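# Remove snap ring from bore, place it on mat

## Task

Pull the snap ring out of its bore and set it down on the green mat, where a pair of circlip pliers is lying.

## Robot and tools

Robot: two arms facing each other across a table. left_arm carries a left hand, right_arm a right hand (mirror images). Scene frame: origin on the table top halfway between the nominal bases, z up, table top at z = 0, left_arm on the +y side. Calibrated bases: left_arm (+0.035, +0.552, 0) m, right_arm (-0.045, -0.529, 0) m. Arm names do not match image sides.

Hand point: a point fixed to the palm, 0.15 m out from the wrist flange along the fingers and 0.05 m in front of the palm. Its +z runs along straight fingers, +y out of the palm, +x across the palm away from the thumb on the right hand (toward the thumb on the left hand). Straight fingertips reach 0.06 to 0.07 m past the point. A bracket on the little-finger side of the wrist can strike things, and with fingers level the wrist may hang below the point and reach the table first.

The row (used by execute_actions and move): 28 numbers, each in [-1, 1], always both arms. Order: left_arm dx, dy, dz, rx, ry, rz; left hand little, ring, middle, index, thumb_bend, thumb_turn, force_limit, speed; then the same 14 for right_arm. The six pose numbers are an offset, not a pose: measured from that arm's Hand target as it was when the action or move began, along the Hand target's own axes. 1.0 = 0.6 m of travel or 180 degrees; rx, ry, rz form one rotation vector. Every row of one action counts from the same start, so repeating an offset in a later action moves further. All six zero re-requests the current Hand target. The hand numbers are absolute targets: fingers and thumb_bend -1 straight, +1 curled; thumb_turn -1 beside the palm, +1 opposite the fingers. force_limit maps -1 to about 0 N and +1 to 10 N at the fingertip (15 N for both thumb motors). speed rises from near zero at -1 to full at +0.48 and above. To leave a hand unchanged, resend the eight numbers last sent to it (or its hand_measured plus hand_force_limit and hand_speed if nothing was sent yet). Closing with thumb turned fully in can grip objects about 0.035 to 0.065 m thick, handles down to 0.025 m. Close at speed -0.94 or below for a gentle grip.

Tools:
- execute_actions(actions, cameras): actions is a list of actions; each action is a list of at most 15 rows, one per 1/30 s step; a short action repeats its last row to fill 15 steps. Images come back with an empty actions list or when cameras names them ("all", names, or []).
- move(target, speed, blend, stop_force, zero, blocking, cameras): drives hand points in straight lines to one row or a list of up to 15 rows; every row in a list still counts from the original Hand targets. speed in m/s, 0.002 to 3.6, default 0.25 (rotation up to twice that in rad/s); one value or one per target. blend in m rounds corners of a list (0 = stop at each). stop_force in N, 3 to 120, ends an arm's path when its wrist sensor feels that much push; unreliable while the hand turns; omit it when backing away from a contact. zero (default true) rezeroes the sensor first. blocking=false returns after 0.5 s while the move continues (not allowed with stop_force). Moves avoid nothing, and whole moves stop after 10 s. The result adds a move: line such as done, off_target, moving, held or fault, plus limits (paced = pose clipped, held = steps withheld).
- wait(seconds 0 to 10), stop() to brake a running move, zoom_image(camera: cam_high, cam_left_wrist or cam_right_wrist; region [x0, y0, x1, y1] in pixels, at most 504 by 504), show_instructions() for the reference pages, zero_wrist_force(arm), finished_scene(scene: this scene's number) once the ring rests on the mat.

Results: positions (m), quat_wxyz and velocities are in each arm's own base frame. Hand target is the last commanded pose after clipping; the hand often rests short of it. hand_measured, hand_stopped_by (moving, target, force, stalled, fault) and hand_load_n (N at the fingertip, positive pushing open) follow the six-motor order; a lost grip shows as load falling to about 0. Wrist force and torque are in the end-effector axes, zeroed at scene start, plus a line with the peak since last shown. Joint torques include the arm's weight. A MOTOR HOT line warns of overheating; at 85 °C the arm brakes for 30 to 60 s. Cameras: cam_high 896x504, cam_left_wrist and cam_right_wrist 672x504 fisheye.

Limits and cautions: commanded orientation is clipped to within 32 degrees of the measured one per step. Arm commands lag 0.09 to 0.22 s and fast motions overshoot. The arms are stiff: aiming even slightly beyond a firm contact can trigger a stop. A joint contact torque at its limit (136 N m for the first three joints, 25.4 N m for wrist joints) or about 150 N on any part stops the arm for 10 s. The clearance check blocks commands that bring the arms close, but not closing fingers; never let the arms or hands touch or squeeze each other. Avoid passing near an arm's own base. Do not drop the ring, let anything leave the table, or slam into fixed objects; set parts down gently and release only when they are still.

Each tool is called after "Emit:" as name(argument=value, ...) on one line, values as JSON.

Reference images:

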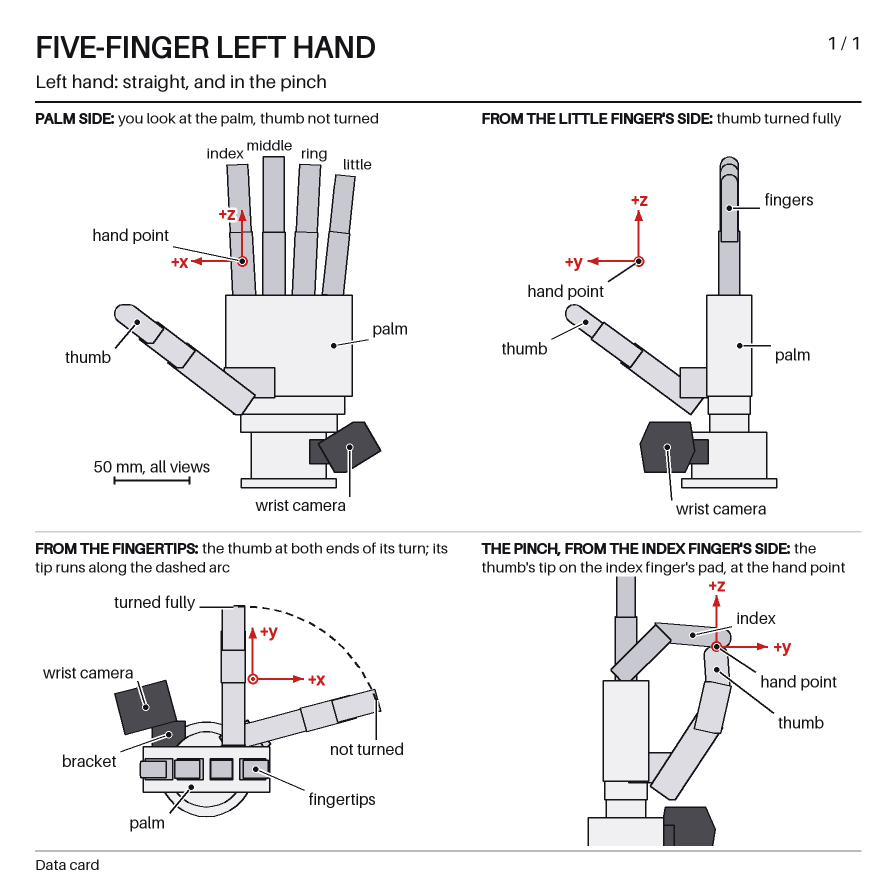

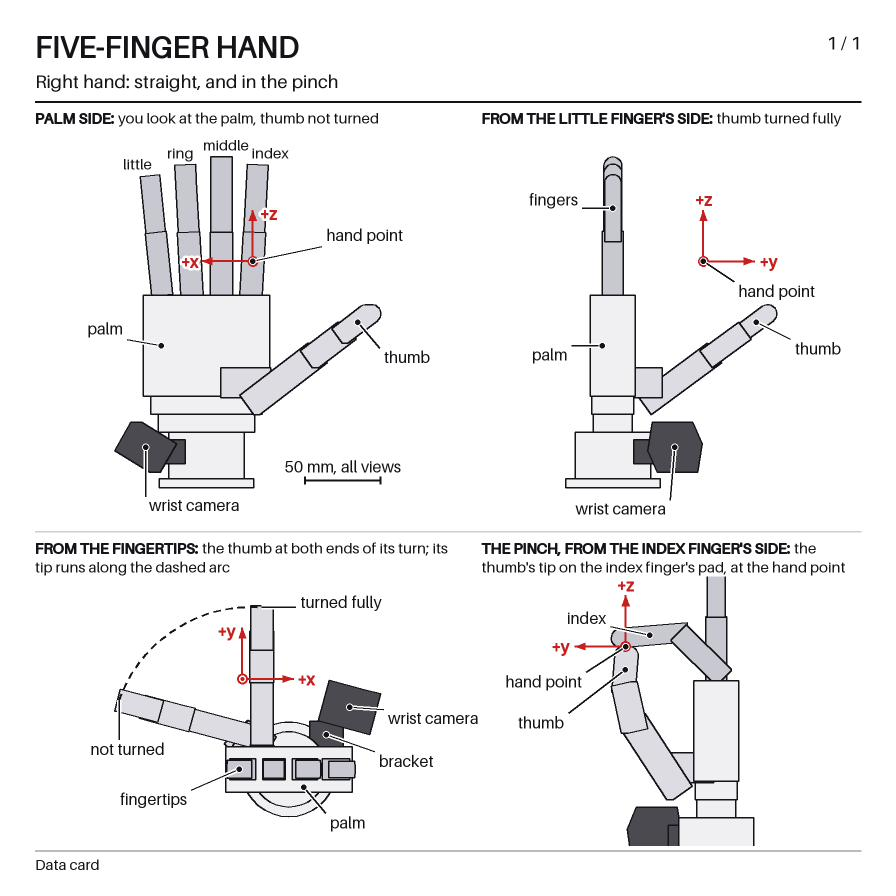

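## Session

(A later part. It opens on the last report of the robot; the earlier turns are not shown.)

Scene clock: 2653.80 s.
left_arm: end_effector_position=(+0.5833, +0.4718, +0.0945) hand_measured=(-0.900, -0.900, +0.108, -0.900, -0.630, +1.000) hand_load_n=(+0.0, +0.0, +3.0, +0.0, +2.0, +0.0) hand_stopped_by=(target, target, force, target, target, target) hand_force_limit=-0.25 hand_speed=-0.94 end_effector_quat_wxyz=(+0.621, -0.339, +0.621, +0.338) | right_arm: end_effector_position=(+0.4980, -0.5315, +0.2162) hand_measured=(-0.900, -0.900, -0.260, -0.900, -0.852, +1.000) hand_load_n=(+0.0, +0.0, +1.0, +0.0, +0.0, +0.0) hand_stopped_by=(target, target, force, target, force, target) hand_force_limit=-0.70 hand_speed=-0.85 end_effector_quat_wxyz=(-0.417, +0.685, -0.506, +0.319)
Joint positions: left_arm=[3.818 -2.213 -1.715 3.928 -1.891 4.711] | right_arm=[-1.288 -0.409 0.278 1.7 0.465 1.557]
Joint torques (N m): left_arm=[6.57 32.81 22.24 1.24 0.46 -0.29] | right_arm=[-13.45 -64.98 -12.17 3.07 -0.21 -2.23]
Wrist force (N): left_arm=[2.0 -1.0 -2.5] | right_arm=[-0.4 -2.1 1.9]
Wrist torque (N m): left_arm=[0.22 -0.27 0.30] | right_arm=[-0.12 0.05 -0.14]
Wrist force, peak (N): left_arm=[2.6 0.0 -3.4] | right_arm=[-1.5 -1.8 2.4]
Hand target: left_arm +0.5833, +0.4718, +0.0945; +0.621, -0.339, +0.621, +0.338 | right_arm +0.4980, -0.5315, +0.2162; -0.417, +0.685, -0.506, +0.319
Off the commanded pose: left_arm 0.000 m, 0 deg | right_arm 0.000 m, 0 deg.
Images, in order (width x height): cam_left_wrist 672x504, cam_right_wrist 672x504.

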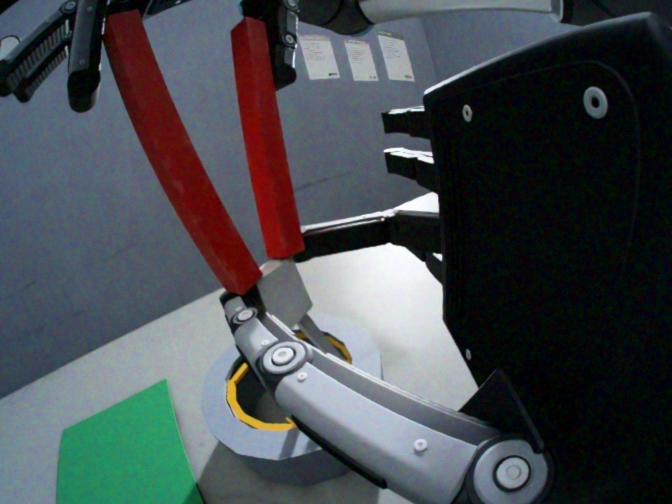

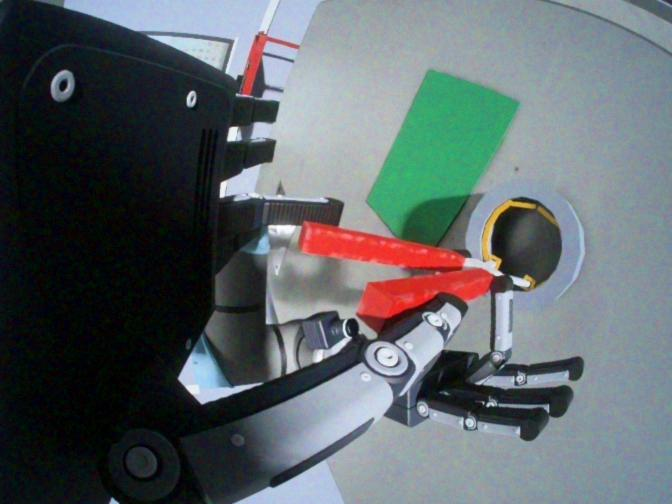

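Emit:
move(target=[0,0,0,0,0,0,-0.9,-0.9,0.6,-0.9,-0.63,1,-0.25,-0.94,-0.0001,0.006,0.003,0,0,0,-0.9,-0.9,-0.27,-0.9,-0.86,1,0.6,-0.88], speed=0.01)

Emit:
execute_actions(actions=[[[0,0,0,0,0,0,-0.9,-0.9,0.6,-0.9,-0.63,1,-0.25,-0.94,0,0,0,0,0,0,-0.9,-0.9,-0.18,-0.9,-0.74,1,0.6,-0.88]],[[0,0,0,0,0,0,-0.9,-0.9,0.6,-0.9,-0.63,1,-0.25,-0.94,0,0,0,0,0,0,-0.9,-0.9,-0.18,-0.9,-0.74,1,0.6,-0.88]]])

Emit:
execute_actions(actions=[[[0,0,0,0,0,0,-0.9,-0.9,0.6,-0.9,-0.63,1,-0.25,-0.94,0,0,0,0,0,0,-0.9,-0.9,-0.11,-0.9,-0.67,1,0.95,-0.88]],[[0,0,0,0,0,0,-0.9,-0.9,0.6,-0.9,-0.63,1,-0.25,-0.94,0,0,0,0,0,0,-0.9,-0.9,-0.11,-0.9,-0.67,1,0.95,-0.88]]], cameras=["cam_left_wrist", "cam_right_wrist"])

Emit:
zoom_image(camera="cam_left_wrist", region=[60, 0, 400, 340])

Emit:
zoom_image(camera="cam_right_wrist", region=[460, 180, 600, 320])

Scene clock: 2662.57 s.
left_arm: end_effector_position=(+0.5833, +0.4718, +0.0945) hand_measured=(-0.900, -0.900, +0.108, -0.900, -0.630, +1.000) hand_load_n=(+0.0, +0.0, +3.0, +0.0, +1.5, +0.0) hand_stopped_by=(target, target, force, target, target, target) hand_force_limit=-0.25 hand_speed=-0.94 end_effector_quat_wxyz=(+0.621, -0.339, +0.621, +0.338) | right_arm: end_effector_position=(+0.4980, -0.5315, +0.2121) hand_measured=(-0.900, -0.900, -0.270, -0.900, -0.860, +1.000) hand_load_n=(-0.5, +0.0, +1.0, -0.5, +0.0, +0.0) hand_stopped_by=(target, target, target, target, target, target) hand_force_limit=0.60 hand_speed=-0.88 end_effector_quat_wxyz=(-0.417, +0.685, -0.506, +0.319)
Joint positions: left_arm=[3.818 -2.213 -1.715 3.928 -1.891 4.711] | right_arm=[-1.288 -0.413 0.296 1.685 0.465 1.557]
Joint torques (N m): left_arm=[1.41 32.55 7.6 1.15 -1.33 -0.79] | right_arm=[-13.56 -63.51 -23.26 2.78 0.05 -0.66]
Wrist force (N): left_arm=[1.7 -1.3 -1.3] | right_arm=[-0.7 -2.9 2.4]
Wrist torque (N m): left_arm=[0.21 -0.16 0.27] | right_arm=[-0.20 0.06 -0.15]
Wrist force, peak (N): left_arm=[2.5 -0.3 -2.7] | right_arm=[-0.7 -3.2 2.2]
Hand target: left_arm +0.5833, +0.4718, +0.0945; +0.621, -0.339, +0.621, +0.338 | right_arm +0.4980, -0.5315, +0.2122; -0.417, +0.685, -0.506, +0.319
Off the commanded pose: left_arm 0.000 m, 0 deg | right_arm 0.000 m, 0 deg.
move: done

Scene clock: 2663.77 s.
left_arm: end_effector_position=(+0.5833, +0.4718, +0.0945) hand_measured=(-0.900, -0.900, +0.108, -0.900, -0.630, +1.000) hand_load_n=(+0.0, +0.0, +0.5, +0.0, +0.0, +0.5) hand_stopped_by=(target, target, force, target, target, target) hand_force_limit=-0.25 hand_speed=-0.94 end_effector_quat_wxyz=(+0.621, -0.339, +0.621, +0.338) | right_arm: end_effector_position=(+0.4980, -0.5315, +0.2122) hand_measured=(-0.900, -0.900, -0.182, -0.900, -0.748, +1.000) hand_load_n=(+0.0, +0.0, +6.0, +0.0, +10.5, +2.0) hand_stopped_by=(target, target, target, target, target, target) hand_force_limit=0.60 hand_speed=-0.88 end_effector_quat_wxyz=(-0.417, +0.685, -0.506, +0.319)
Joint positions: left_arm=[3.818 -2.213 -1.715 3.928 -1.891 4.711] | right_arm=[-1.288 -0.413 0.296 1.685 0.465 1.557]
Joint torques (N m): left_arm=[-0.56 35.07 10.87 1.2 0.07 -0.9] | right_arm=[-13.86 -50.39 -25.9 4.3 -0.08 1.62]
Wrist force (N): left_arm=[2.2 -0.4 -2.3] | right_arm=[-0.7 -0.2 2.4]
Wrist torque (N m): left_arm=[0.17 -0.24 0.24] | right_arm=[-0.12 0.05 -0.10]
Wrist force, peak (N): left_arm=[3.5 -4.6 -0.1] | right_arm=[-0.1 -3.1 4.1]
Hand target: left_arm +0.5833, +0.4718, +0.0945; +0.621, -0.339, +0.621, +0.338 | right_arm +0.4980, -0.5315, +0.2122; -0.417, +0.685, -0.506, +0.319
Off the commanded pose: left_arm 0.000 m, 0 deg | right_arm 0.000 m, 0 deg.

Scene clock: 2664.97 s.
left_arm: end_effector_position=(+0.5833, +0.4718, +0.0945) hand_measured=(-0.900, -0.900, +0.108, -0.900, -0.630, +1.000) hand_load_n=(+0.0, +0.0, +0.0, +0.0, +1.0, +0.5) hand_stopped_by=(target, target, force, target, target, target) hand_force_limit=-0.25 hand_speed=-0.94 end_effector_quat_wxyz=(+0.621, -0.339, +0.621, +0.338) | right_arm: end_effector_position=(+0.4980, -0.5315, +0.2122) hand_measured=(-0.900, -0.900, -0.112, -0.900, -0.680, +1.000) hand_load_n=(+0.0, +0.0, +7.0, +0.0, +13.5, +2.0) hand_stopped_by=(target, target, target, target, stalled, target) hand_force_limit=0.95 hand_speed=-0.88 end_effector_quat_wxyz=(-0.417, +0.685, -0.506, +0.319)
Joint positions: left_arm=[3.818 -2.213 -1.715 3.928 -1.891 4.711] | right_arm=[-1.288 -0.413 0.296 1.685 0.465 1.557]
Joint torques (N m): left_arm=[-2.49 37.57 14.33 1.24 1.32 -1.07] | right_arm=[-12.26 -52.56 -25.12 4.36 -0.72 1.53]
Wrist force (N): left_arm=[2.4 -0.1 -4.1] | right_arm=[-0.5 0.3 1.5]
Wrist torque (N m): left_arm=[0.17 -0.29 0.22] | right_arm=[-0.12 0.06 -0.10]
Wrist force, peak (N): left_arm=[2.8 0.0 -4.2] | right_arm=[-0.8 -0.5 2.5]
Hand target: left_arm +0.5833, +0.4718, +0.0945; +0.621, -0.339, +0.621, +0.338 | right_arm +0.4980, -0.5315, +0.2122; -0.417, +0.685, -0.506, +0.319
Off the commanded pose: left_arm 0.000 m, 0 deg | right_arm 0.000 m, 0 deg.
Images, in order (width x height): cam_left_wrist 672x504, cam_right_wrist 672x504.

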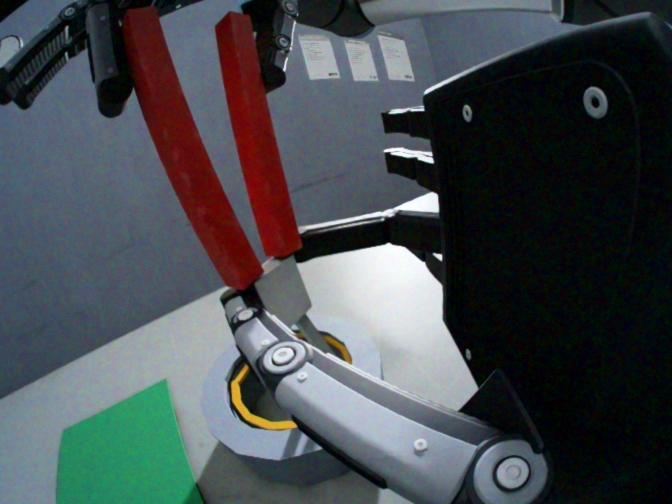

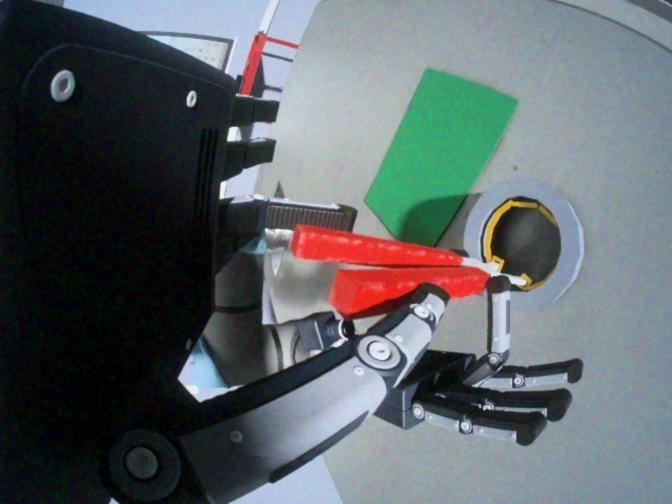

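Scaled by 1.482 from the camera's 672x504 image, which has a finer 960x720 frame.

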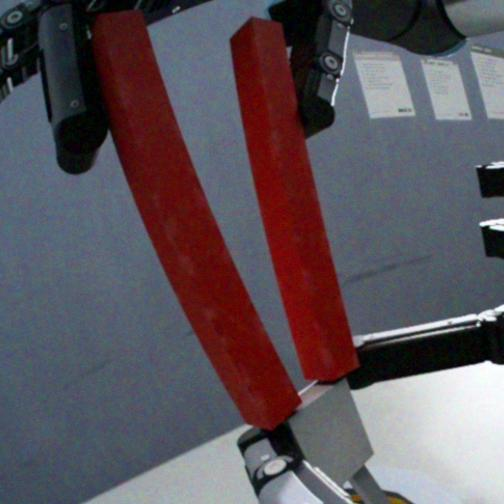

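Scaled by 3.600 from the camera's 672x504 image, which has a finer 960x720 frame.

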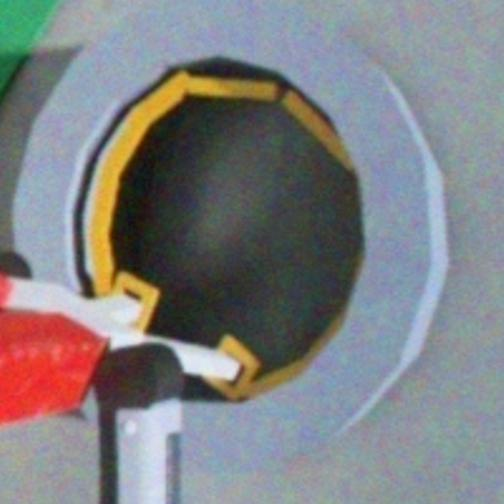

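Emit:
execute_actions(actions=[[[0,0,0,0,0,0,-0.9,-0.9,0.62,-0.9,-0.6,1,-0.3,-0.94,0,0,0,0,0,0,-0.9,-0.9,-0.05,-0.9,-0.62,1,1,-0.88]],[[0,0,0,0,0,0,-0.9,-0.9,0.62,-0.9,-0.6,1,-0.3,-0.94,0,0,0,0,0,0,-0.9,-0.9,-0.05,-0.9,-0.62,1,1,-0.88]]], cameras=["cam_left_wrist", "cam_right_wrist"])

Emit:
zoom_image(camera="cam_left_wrist", region=[60, 0, 400, 340])

Emit:
zoom_image(camera="cam_right_wrist", region=[460, 180, 600, 320])

Scene clock: 2669.77 s.
left_arm: end_effector_position=(+0.5833, +0.4718, +0.0945) hand_measured=(-0.900, -0.900, +0.122, -0.900, -0.614, +1.000) hand_load_n=(+0.0, +0.0, +4.0, +0.0, +5.0, +2.5) hand_stopped_by=(target, target, force, target, force, target) hand_force_limit=-0.30 hand_speed=-0.94 end_effector_quat_wxyz=(+0.621, -0.339, +0.621, +0.338) | right_arm: end_effector_position=(+0.4980, -0.5315, +0.2122) hand_measured=(-0.900, -0.900, -0.084, -0.900, -0.656, +1.000) hand_load_n=(+0.0, +0.0, +11.0, -0.5, +14.5, +2.5) hand_stopped_by=(target, target, force, target, force, target) hand_force_limit=1.00 hand_speed=-0.88 end_effector_quat_wxyz=(-0.417, +0.685, -0.506, +0.319)
Joint positions: left_arm=[3.818 -2.213 -1.715 3.928 -1.891 4.711] | right_arm=[-1.288 -0.413 0.296 1.685 0.465 1.557]
Joint torques (N m): left_arm=[-5.16 45.85 24.87 1.15 0.27 -1.54] | right_arm=[-6.29 -64.43 -25.08 4.09 -3.5 1.45]
Wrist force (N): left_arm=[1.8 -0.7 -3.7] | right_arm=[-0.5 0.5 2.6]
Wrist torque (N m): left_arm=[0.19 -0.29 0.26] | right_arm=[-0.06 0.06 -0.10]
Wrist force, peak (N): left_arm=[2.7 0.0 -4.4] | right_arm=[-0.9 -0.6 3.7]
Hand target: left_arm +0.5833, +0.4718, +0.0945; +0.621, -0.339, +0.621, +0.338 | right_arm +0.4980, -0.5315, +0.2122; -0.417, +0.685, -0.506, +0.319
Off the commanded pose: left_arm 0.000 m, 0 deg | right_arm 0.000 m, 0 deg.
Images, in order (width x height): cam_left_wrist 672x504, cam_right_wrist 672x504.

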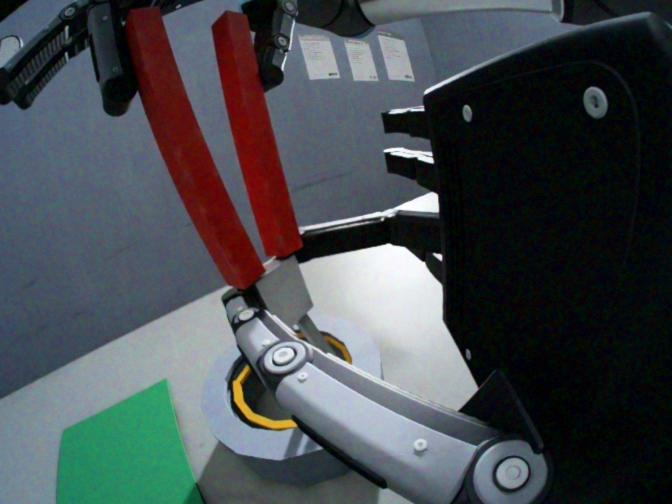

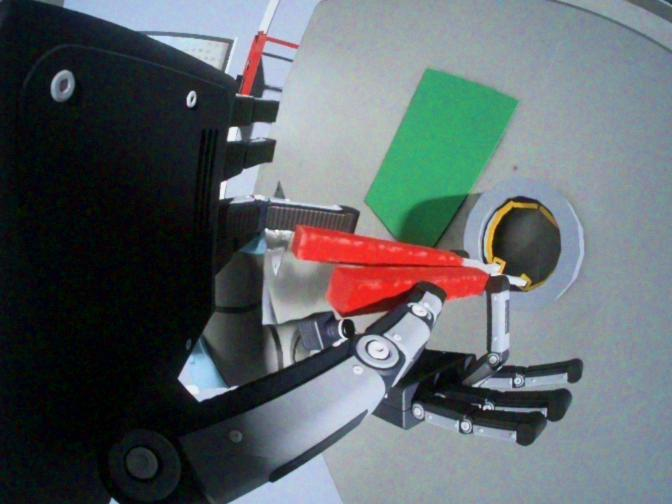

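Scaled by 1.482 from the camera's 672x504 image, which has a finer 960x720 frame.

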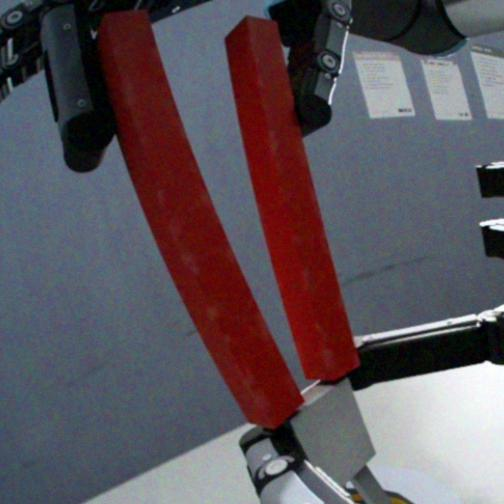

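Scaled by 3.600 from the camera's 672x504 image, which has a finer 960x720 frame.

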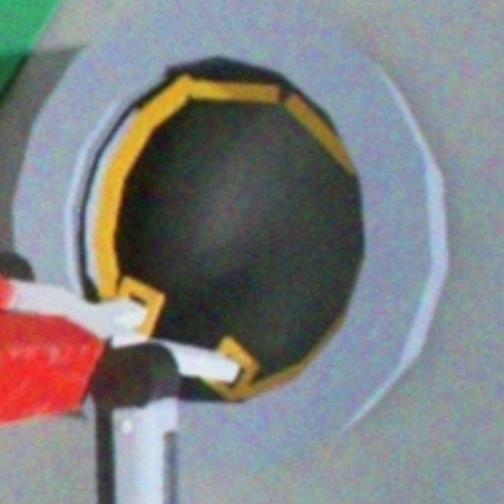

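Emit:
move(target=[0,0.00124,-0.00507,0,0,0,-0.9,-0.9,0.62,-0.9,-0.6,1,-0.3,-0.94,-0.00212,-0.00217,0.00425,0,0,0,-0.9,-0.9,-0.05,-0.9,-0.62,1,1,-0.88], speed=0.006, cameras=["cam_right_wrist"])

Emit:
zoom_image(camera="cam_right_wrist", region=[460, 180, 600, 320])

Scene clock: 2689.43 s.
left_arm: end_effector_position=(+0.5810, +0.4696, +0.0945) hand_measured=(-0.900, -0.900, +0.122, -0.900, -0.614, +1.000) hand_load_n=(+0.0, +0.0, +4.0, +0.5, +4.5, +2.0) hand_stopped_by=(target, target, force, target, force, target) hand_force_limit=-0.30 hand_speed=-0.94 end_effector_quat_wxyz=(+0.621, -0.339, +0.621, +0.338) | right_arm: end_effector_position=(+0.5004, -0.5295, +0.2122) hand_measured=(-0.900, -0.900, -0.084, -0.900, -0.656, +1.000) hand_load_n=(+0.0, +0.0, +11.0, +0.0, +14.5, +2.5) hand_stopped_by=(target, target, force, target, force, target) hand_force_limit=1.00 hand_speed=-0.88 end_effector_quat_wxyz=(-0.417, +0.685, -0.506, +0.319)
Joint positions: left_arm=[3.818 -2.208 -1.725 3.933 -1.892 4.711] | right_arm=[-1.283 -0.418 0.304 1.674 0.465 1.567]
Joint torques (N m): left_arm=[-6.51 49.89 17.69 3.06 -1.81 -1.76] | right_arm=[3.45 -64.01 -14.81 2.09 -2.22 0.9]
Wrist force (N): left_arm=[1.5 -0.7 -2.1] | right_arm=[-0.7 0.7 2.9]
Wrist torque (N m): left_arm=[0.15 -0.26 0.27] | right_arm=[-0.05 0.03 -0.12]
Wrist force, peak (N): left_arm=[1.8 -1.2 -4.2] | right_arm=[-0.7 0.6 3.5]
Hand target: left_arm +0.5811, +0.4697, +0.0945; +0.621, -0.339, +0.621, +0.338 | right_arm +0.5004, -0.5295, +0.2122; -0.417, +0.685, -0.506, +0.319
Off the commanded pose: left_arm 0.000 m, 0 deg | right_arm 0.000 m, 0 deg.
move: done
Images, in order (width x height): cam_right_wrist 672x504.

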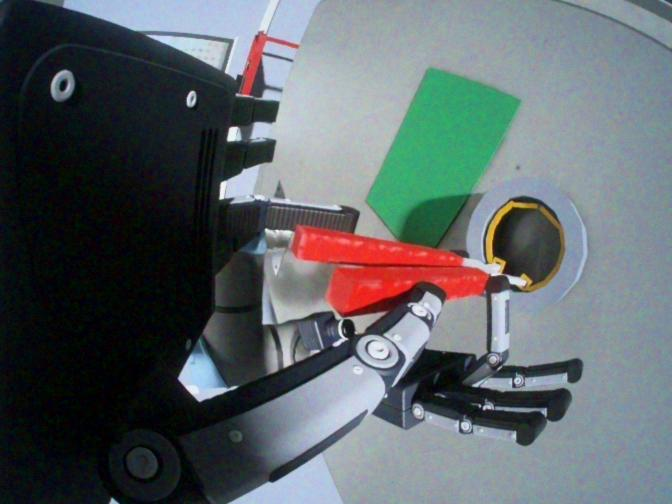

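Scaled by 3.600 from the camera's 672x504 image, which has a finer 960x720 frame.

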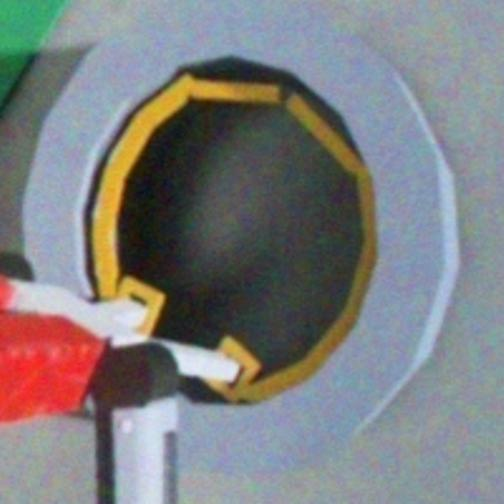

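Emit:
move(target=[0,0.00172,-0.00226,0,0,0,-0.9,-0.9,0.62,-0.9,-0.6,1,-0.3,-0.94,-0.00007,-0.00128,0.00253,0,0,0,-0.9,-0.9,-0.05,-0.9,-0.62,1,1,-0.88], speed=0.006)

Emit:
move(target=[-0.005,0,0,0,0,0,-0.9,-0.9,0.62,-0.9,-0.6,1,-0.3,-0.94,0.0001,-0.00446,-0.00224,0,0,0,-0.9,-0.9,-0.05,-0.9,-0.62,1,1,-0.88], speed=0.005, cameras=["cam_right_wrist", "cam_left_wrist"])

Emit:
zoom_image(camera="cam_right_wrist", region=[460, 180, 600, 320])

Emit:
zoom_image(camera="cam_right_wrist", region=[484, 246, 540, 294])

Emit:
zoom_image(camera="cam_left_wrist", region=[190, 300, 400, 480])

Scene clock: 2694.13 s.
left_arm: end_effector_position=(+0.5794, +0.4691, +0.0945) hand_measured=(-0.900, -0.900, +0.122, -0.900, -0.614, +1.000) hand_load_n=(+0.0, +0.0, +4.5, +0.0, +4.5, +2.5) hand_stopped_by=(target, target, force, target, force, target) hand_force_limit=-0.30 hand_speed=-0.94 end_effector_quat_wxyz=(+0.621, -0.339, +0.621, +0.338) | right_arm: end_effector_position=(+0.5020, -0.5290, +0.2122) hand_measured=(-0.900, -0.900, -0.084, -0.900, -0.656, +1.000) hand_load_n=(+0.0, +0.0, +10.5, +0.0, +13.0, +3.0) hand_stopped_by=(target, target, force, target, force, target) hand_force_limit=1.00 hand_speed=-0.88 end_effector_quat_wxyz=(-0.417, +0.685, -0.506, +0.319)
Joint positions: left_arm=[3.819 -2.205 -1.73 3.936 -1.89 4.711] | right_arm=[-1.281 -0.416 0.297 1.673 0.465 1.572]
Joint torques (N m): left_arm=[4.93 53.16 12.1 3.25 1.21 -1.02] | right_arm=[5.72 -53.1 -21.03 1.44 -0.18 1.11]
Wrist force (N): left_arm=[1.1 -0.1 -0.5] | right_arm=[-1.6 0.5 3.4]
Wrist torque (N m): left_arm=[0.24 -0.20 0.24] | right_arm=[-0.14 0.05 -0.13]
Wrist force, peak (N): left_arm=[2.3 -0.5 -2.9] | right_arm=[-1.1 1.6 3.6]
Hand target: left_arm +0.5794, +0.4691, +0.0945; +0.621, -0.339, +0.621, +0.338 | right_arm +0.5020, -0.5290, +0.2122; -0.417, +0.685, -0.506, +0.319
Off the commanded pose: left_arm 0.000 m, 0 deg | right_arm 0.000 m, 0 deg.
move: done

Scene clock: 2694.97 s.
left_arm: end_effector_position=(+0.5794, +0.4691, +0.0975) hand_measured=(-0.900, -0.900, +0.122, -0.900, -0.614, +1.000) hand_load_n=(+0.0, +0.0, +4.0, +0.0, +5.0, +2.5) hand_stopped_by=(target, target, force, target, force, target) hand_force_limit=-0.30 hand_speed=-0.94 end_effector_quat_wxyz=(+0.621, -0.339, +0.621, +0.338) | right_arm: end_effector_position=(+0.5020, -0.5290, +0.2152) hand_measured=(-0.900, -0.900, -0.084, -0.900, -0.656, +1.000) hand_load_n=(+0.0, +0.0, +11.0, +0.0, +14.0, +3.0) hand_stopped_by=(target, target, force, target, force, target) hand_force_limit=1.00 hand_speed=-0.88 end_effector_quat_wxyz=(-0.417, +0.685, -0.506, +0.319)
Joint positions: left_arm=[3.819 -2.2 -1.729 3.929 -1.89 4.711] | right_arm=[-1.281 -0.412 0.283 1.684 0.465 1.572]
Joint torques (N m): left_arm=[-0.13 52.86 24.27 0.94 -0.03 -0.8] | right_arm=[-6.38 -52.08 -20.42 3.83 -0.36 -1.53]
Wrist force (N): left_arm=[3.2 -0.3 -2.7] | right_arm=[-1.0 1.9 3.5]
Wrist torque (N m): left_arm=[0.19 -0.30 0.25] | right_arm=[-0.06 0.04 -0.11]
Wrist force, peak (N): left_arm=[3.1 -0.5 -3.1] | right_arm=[-1.1 2.0 4.2]
Hand target: left_arm +0.5794, +0.4691, +0.0975; +0.621, -0.339, +0.621, +0.338 | right_arm +0.5020, -0.5290, +0.2152; -0.417, +0.685, -0.506, +0.319
Off the commanded pose: left_arm 0.000 m, 0 deg | right_arm 0.000 m, 0 deg.
move: done
Images, in order (width x height): cam_left_wrist 672x504, cam_right_wrist 672x504.

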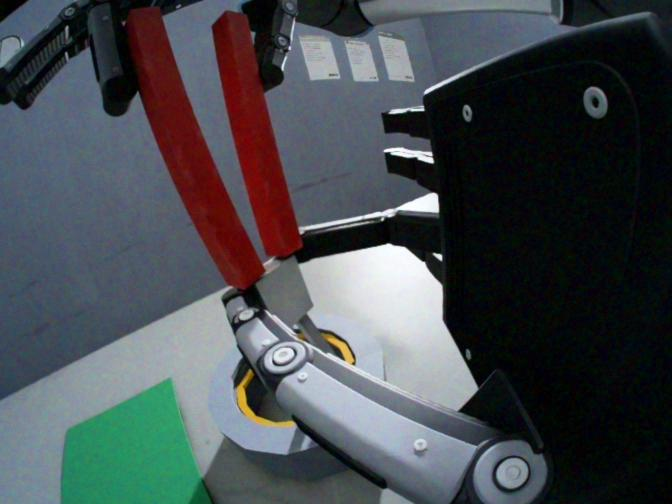

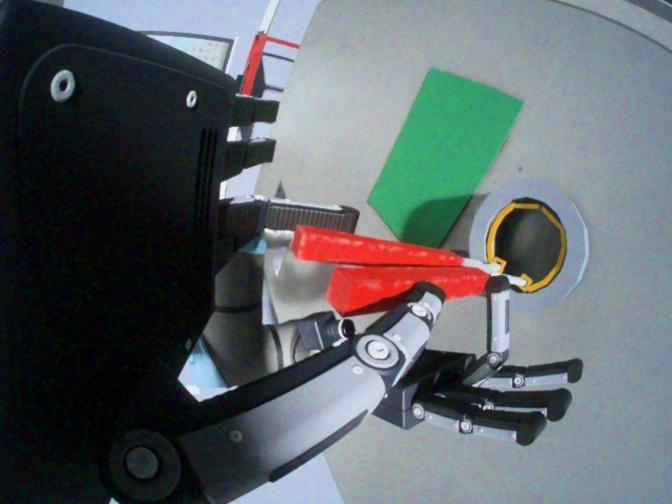

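Scaled by 3.600 from the camera's 672x504 image, which has a finer 960x720 frame.

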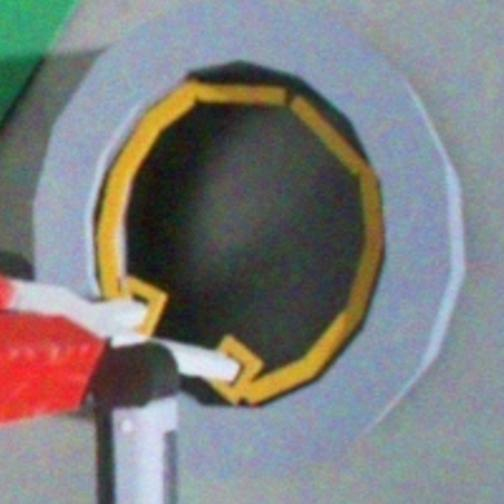

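Scaled by 9.000 from the camera's 672x504 image, which has a finer 960x720 frame.

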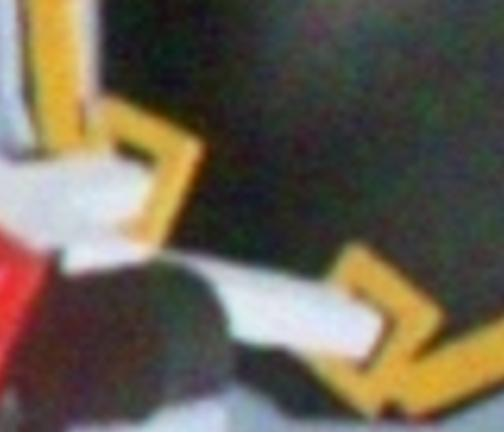

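Scaled by 2.400 from the camera's 672x504 image, which has a finer 960x720 frame.

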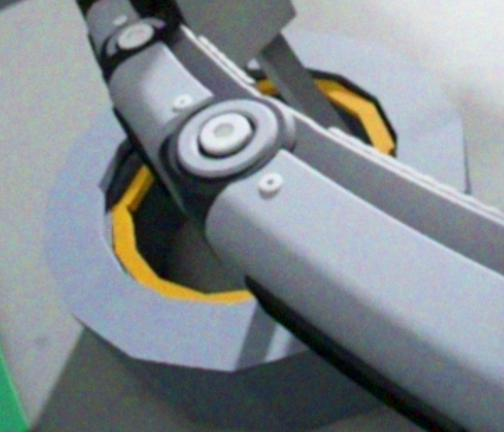

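Emit:
move(target=[-0.005,0,0,0,0,0,-0.9,-0.9,0.62,-0.9,-0.6,1,-0.3,-0.94,0.0001,-0.00446,-0.00224,0,0,0,-0.9,-0.9,-0.05,-0.9,-0.62,1,1,-0.88], speed=0.005, cameras=["cam_right_wrist", "cam_left_wrist"])

Emit:
zoom_image(camera="cam_right_wrist", region=[460, 180, 600, 320])

Emit:
zoom_image(camera="cam_right_wrist", region=[484, 246, 540, 294])

Emit:
zoom_image(camera="cam_left_wrist", region=[190, 300, 400, 480])

Scene clock: 2699.80 s.
left_arm: end_effector_position=(+0.5794, +0.4691, +0.1005) hand_measured=(-0.900, -0.900, +0.122, -0.900, -0.614, +1.000) hand_load_n=(+0.0, +0.0, +4.0, +0.0, +5.0, +3.0) hand_stopped_by=(target, target, force, target, force, target) hand_force_limit=-0.30 hand_speed=-0.94 end_effector_quat_wxyz=(+0.621, -0.339, +0.621, +0.338) | right_arm: end_effector_position=(+0.5020, -0.5290, +0.2182) hand_measured=(-0.900, -0.900, -0.084, -0.900, -0.656, +1.000) hand_load_n=(+0.0, +0.0, +11.0, +0.0, +14.0, +3.0) hand_stopped_by=(target, target, force, target, force, target) hand_force_limit=1.00 hand_speed=-0.88 end_effector_quat_wxyz=(-0.417, +0.685, -0.506, +0.319)
Joint positions: left_arm=[3.819 -2.195 -1.728 3.923 -1.89 4.711] | right_arm=[-1.281 -0.409 0.268 1.695 0.466 1.572]
Joint torques (N m): left_arm=[-4.66 52.93 24.5 1.03 -1.25 -0.15] | right_arm=[-10.66 -51.25 -20.58 3.8 -2.74 1.4]
Wrist force (N): left_arm=[3.1 0.6 -2.5] | right_arm=[-1.5 1.4 3.0]
Wrist torque (N m): left_arm=[0.24 -0.26 0.21] | right_arm=[-0.06 0.05 -0.10]
Wrist force, peak (N): left_arm=[3.4 0.1 -3.0] | right_arm=[-1.3 4.5 4.7]
Hand target: left_arm +0.5794, +0.4691, +0.1005; +0.621, -0.339, +0.621, +0.338 | right_arm +0.5020, -0.5290, +0.2182; -0.417, +0.685, -0.506, +0.319
Off the commanded pose: left_arm 0.000 m, 0 deg | right_arm 0.000 m, 0 deg.
move: done
Images, in order (width x height): cam_left_wrist 672x504, cam_right_wrist 672x504.

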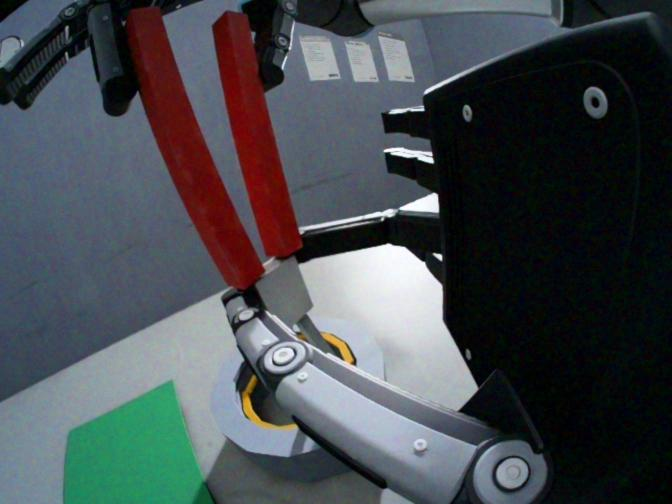

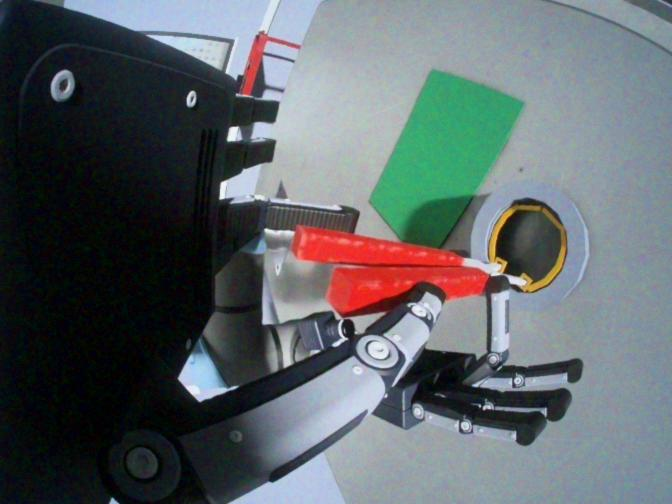

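Scaled by 3.600 from the camera's 672x504 image, which has a finer 960x720 frame.

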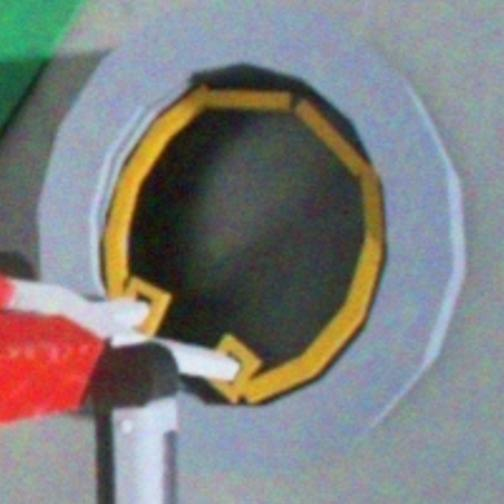

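Scaled by 9.000 from the camera's 672x504 image, which has a finer 960x720 frame.

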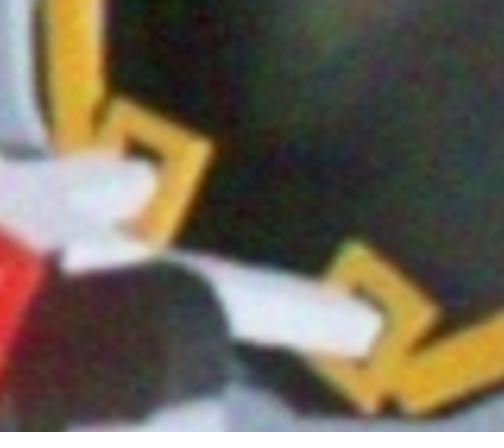

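Scaled by 2.400 from the camera's 672x504 image, which has a finer 960x720 frame.

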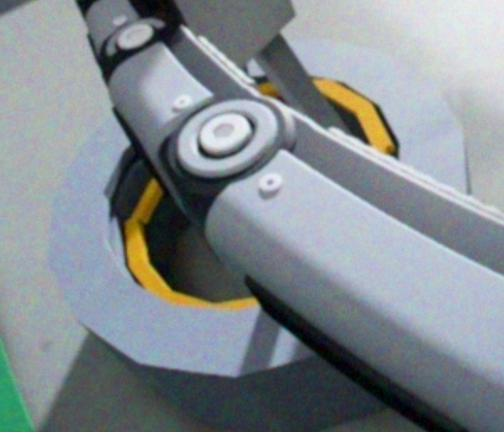

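Emit:
move(target=[-0.0067,0,0,0,0,0,-0.9,-0.9,0.62,-0.9,-0.6,1,-0.3,-0.94,0.0001,-0.00595,-0.00299,0,0,0,-0.9,-0.9,-0.05,-0.9,-0.62,1,1,-0.88], speed=0.006, cameras=["cam_right_wrist", "cam_left_wrist"])

Emit:
zoom_image(camera="cam_right_wrist", region=[460, 180, 600, 320])

Emit:
zoom_image(camera="cam_right_wrist", region=[484, 246, 540, 294])

Emit:
zoom_image(camera="cam_left_wrist", region=[190, 300, 400, 480])

Scene clock: 2708.87 s.
left_arm: end_effector_position=(+0.5794, +0.4691, +0.1046) hand_measured=(-0.900, -0.900, +0.122, -0.900, -0.614, +1.000) hand_load_n=(+0.0, +0.0, +4.0, -0.5, +5.0, +2.5) hand_stopped_by=(target, target, force, target, force, target) hand_force_limit=-0.30 hand_speed=-0.94 end_effector_quat_wxyz=(+0.621, -0.339, +0.621, +0.338) | right_arm: end_effector_position=(+0.5020, -0.5290, +0.2222) hand_measured=(-0.900, -0.900, -0.084, -0.900, -0.656, +1.000) hand_load_n=(+0.0, +0.0, +11.0, +0.0, +14.0, +3.0) hand_stopped_by=(target, target, force, target, force, target) hand_force_limit=1.00 hand_speed=-0.88 end_effector_quat_wxyz=(-0.417, +0.685, -0.506, +0.319)
Joint positions: left_arm=[3.819 -2.188 -1.726 3.914 -1.89 4.711] | right_arm=[-1.281 -0.403 0.247 1.711 0.465 1.572]
Joint torques (N m): left_arm=[6.52 49.97 23.73 1.58 1.38 0.44] | right_arm=[-4.75 -51.54 -16.64 3.18 -3.53 0.8]
Wrist force (N): left_arm=[2.7 0.3 -2.3] | right_arm=[-1.2 0.0 2.1]
Wrist torque (N m): left_arm=[0.24 -0.23 0.21] | right_arm=[-0.09 0.05 -0.14]
Wrist force, peak (N): left_arm=[3.4 0.2 -2.7] | right_arm=[-1.5 4.0 4.2]
Hand target: left_arm +0.5794, +0.4691, +0.1045; +0.621, -0.339, +0.621, +0.338 | right_arm +0.5020, -0.5290, +0.2222; -0.417, +0.685, -0.506, +0.319
Off the commanded pose: left_arm 0.000 m, 0 deg | right_arm 0.000 m, 0 deg.
move: done
Images, in order (width x height): cam_left_wrist 672x504, cam_right_wrist 672x504.

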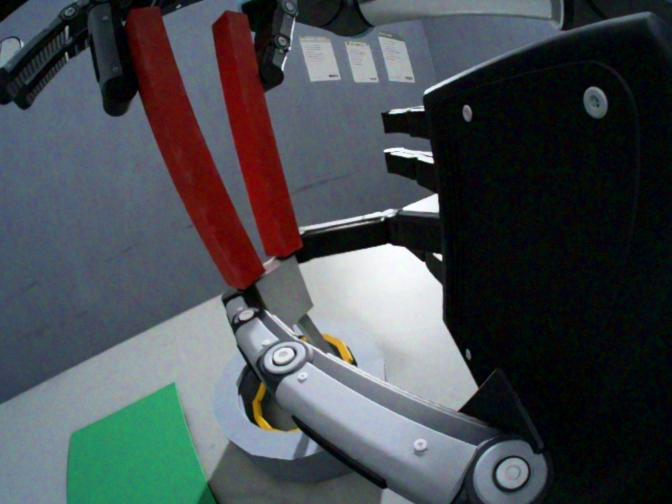

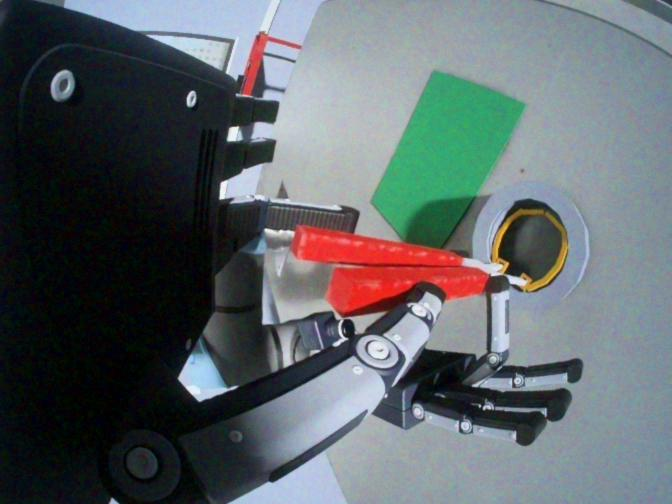

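Scaled by 3.600 from the camera's 672x504 image, which has a finer 960x720 frame.

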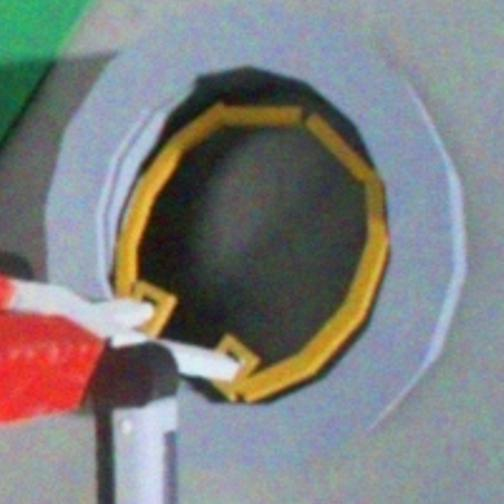

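Scaled by 9.000 from the camera's 672x504 image, which has a finer 960x720 frame.

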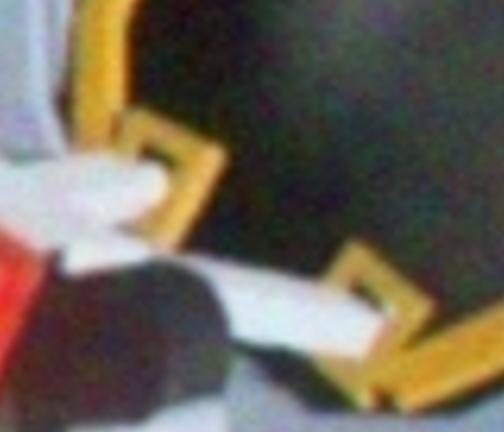

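Scaled by 2.400 from the camera's 672x504 image, which has a finer 960x720 frame.

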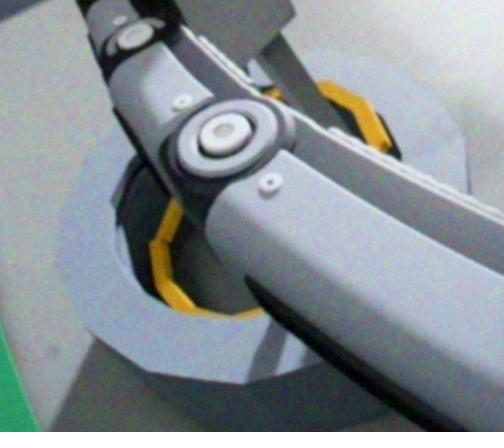

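Emit:
move(target=[-0.025,0,0,0,0,0,-0.9,-0.9,0.62,-0.9,-0.6,1,-0.3,-0.94,0.0004,-0.0223,-0.0112,0,0,0,-0.9,-0.9,-0.05,-0.9,-0.62,1,1,-0.88], speed=0.012, cameras=["cam_right_wrist", "cam_left_wrist"])

Emit:
zoom_image(camera="cam_right_wrist", region=[460, 180, 600, 320])

Emit:
zoom_image(camera="cam_left_wrist", region=[190, 300, 400, 480])

Scene clock: 2722.70 s.
left_arm: end_effector_position=(+0.5794, +0.4691, +0.1196) hand_measured=(-0.900, -0.900, +0.122, -0.900, -0.612, +0.946) hand_load_n=(+0.0, +0.0, +7.0, +0.0, -2.5, +47.5) hand_stopped_by=(target, target, force, target, force, target) hand_force_limit=-0.30 hand_speed=-0.94 end_effector_quat_wxyz=(+0.621, -0.339, +0.621, +0.338) | right_arm: end_effector_position=(+0.5020, -0.5290, +0.2372) hand_measured=(-0.900, -0.900, -0.084, -0.900, -0.652, +1.000) hand_load_n=(+0.0, +0.0, +7.0, +0.0, +0.0, +0.0) hand_stopped_by=(target, target, force, target, force, target) hand_force_limit=1.00 hand_speed=-0.88 end_effector_quat_wxyz=(-0.417, +0.685, -0.506, +0.319)
Joint positions: left_arm=[3.819 -2.164 -1.719 3.883 -1.89 4.711] | right_arm=[-1.281 -0.367 0.135 1.787 0.465 1.572]
Joint torques (N m): left_arm=[7.39 65.91 32.8 9.87 -2.98 1.68] | right_arm=[-9.46 -52.15 -25.28 4.53 -0.33 -2.29]
Wrist force (N): left_arm=[40.2 -7.1 7.7] | right_arm=[-0.6 -1.0 8.2]
Wrist torque (N m): left_arm=[0.20 -0.83 -0.39] | right_arm=[-0.06 -0.05 -0.13]
Wrist force, peak (N): left_arm=[40.2 -7.1 7.7] | right_arm=[-2.1 12.5 8.9]
Hand target: left_arm +0.5794, +0.4691, +0.1195; +0.621, -0.339, +0.621, +0.338 | right_arm +0.5020, -0.5290, +0.2372; -0.417, +0.685, -0.506, +0.319
Off the commanded pose: left_arm 0.000 m, 0 deg | right_arm 0.000 m, 0 deg.
move: done
Images, in order (width x height): cam_left_wrist 672x504, cam_right_wrist 672x504.

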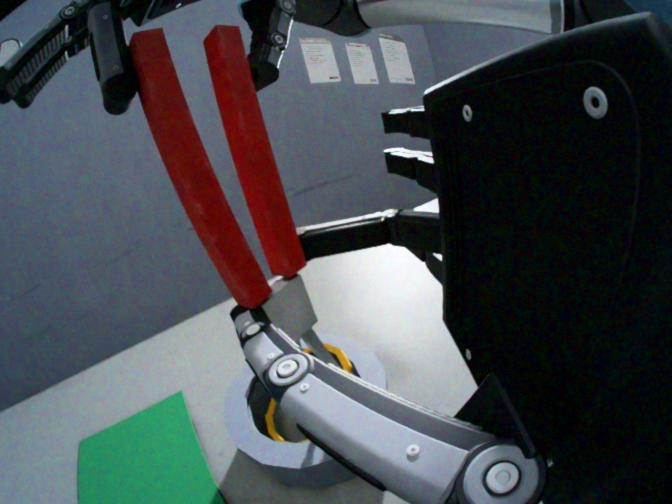

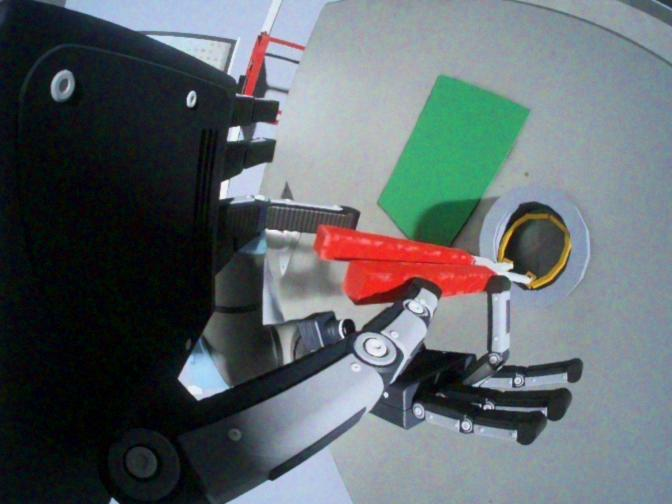

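Scaled by 3.600 from the camera's 672x504 image, which has a finer 960x720 frame.

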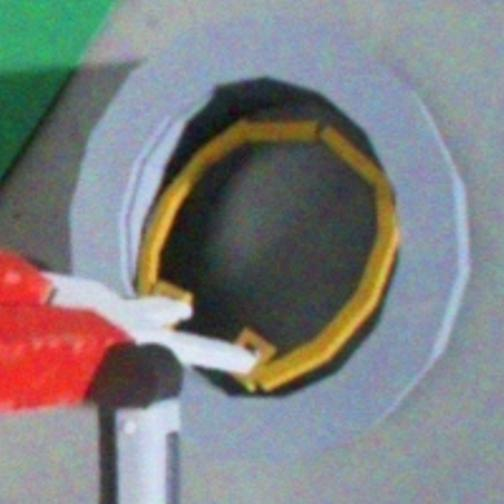

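Scaled by 2.400 from the camera's 672x504 image, which has a finer 960x720 frame.

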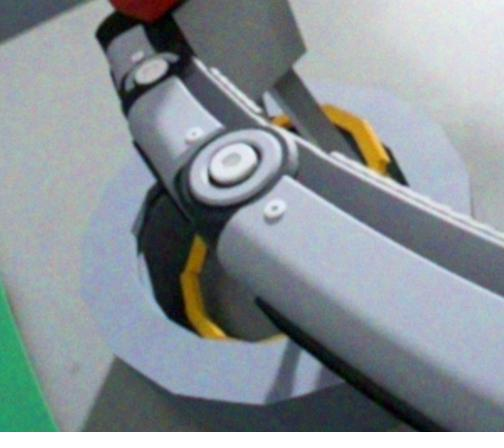

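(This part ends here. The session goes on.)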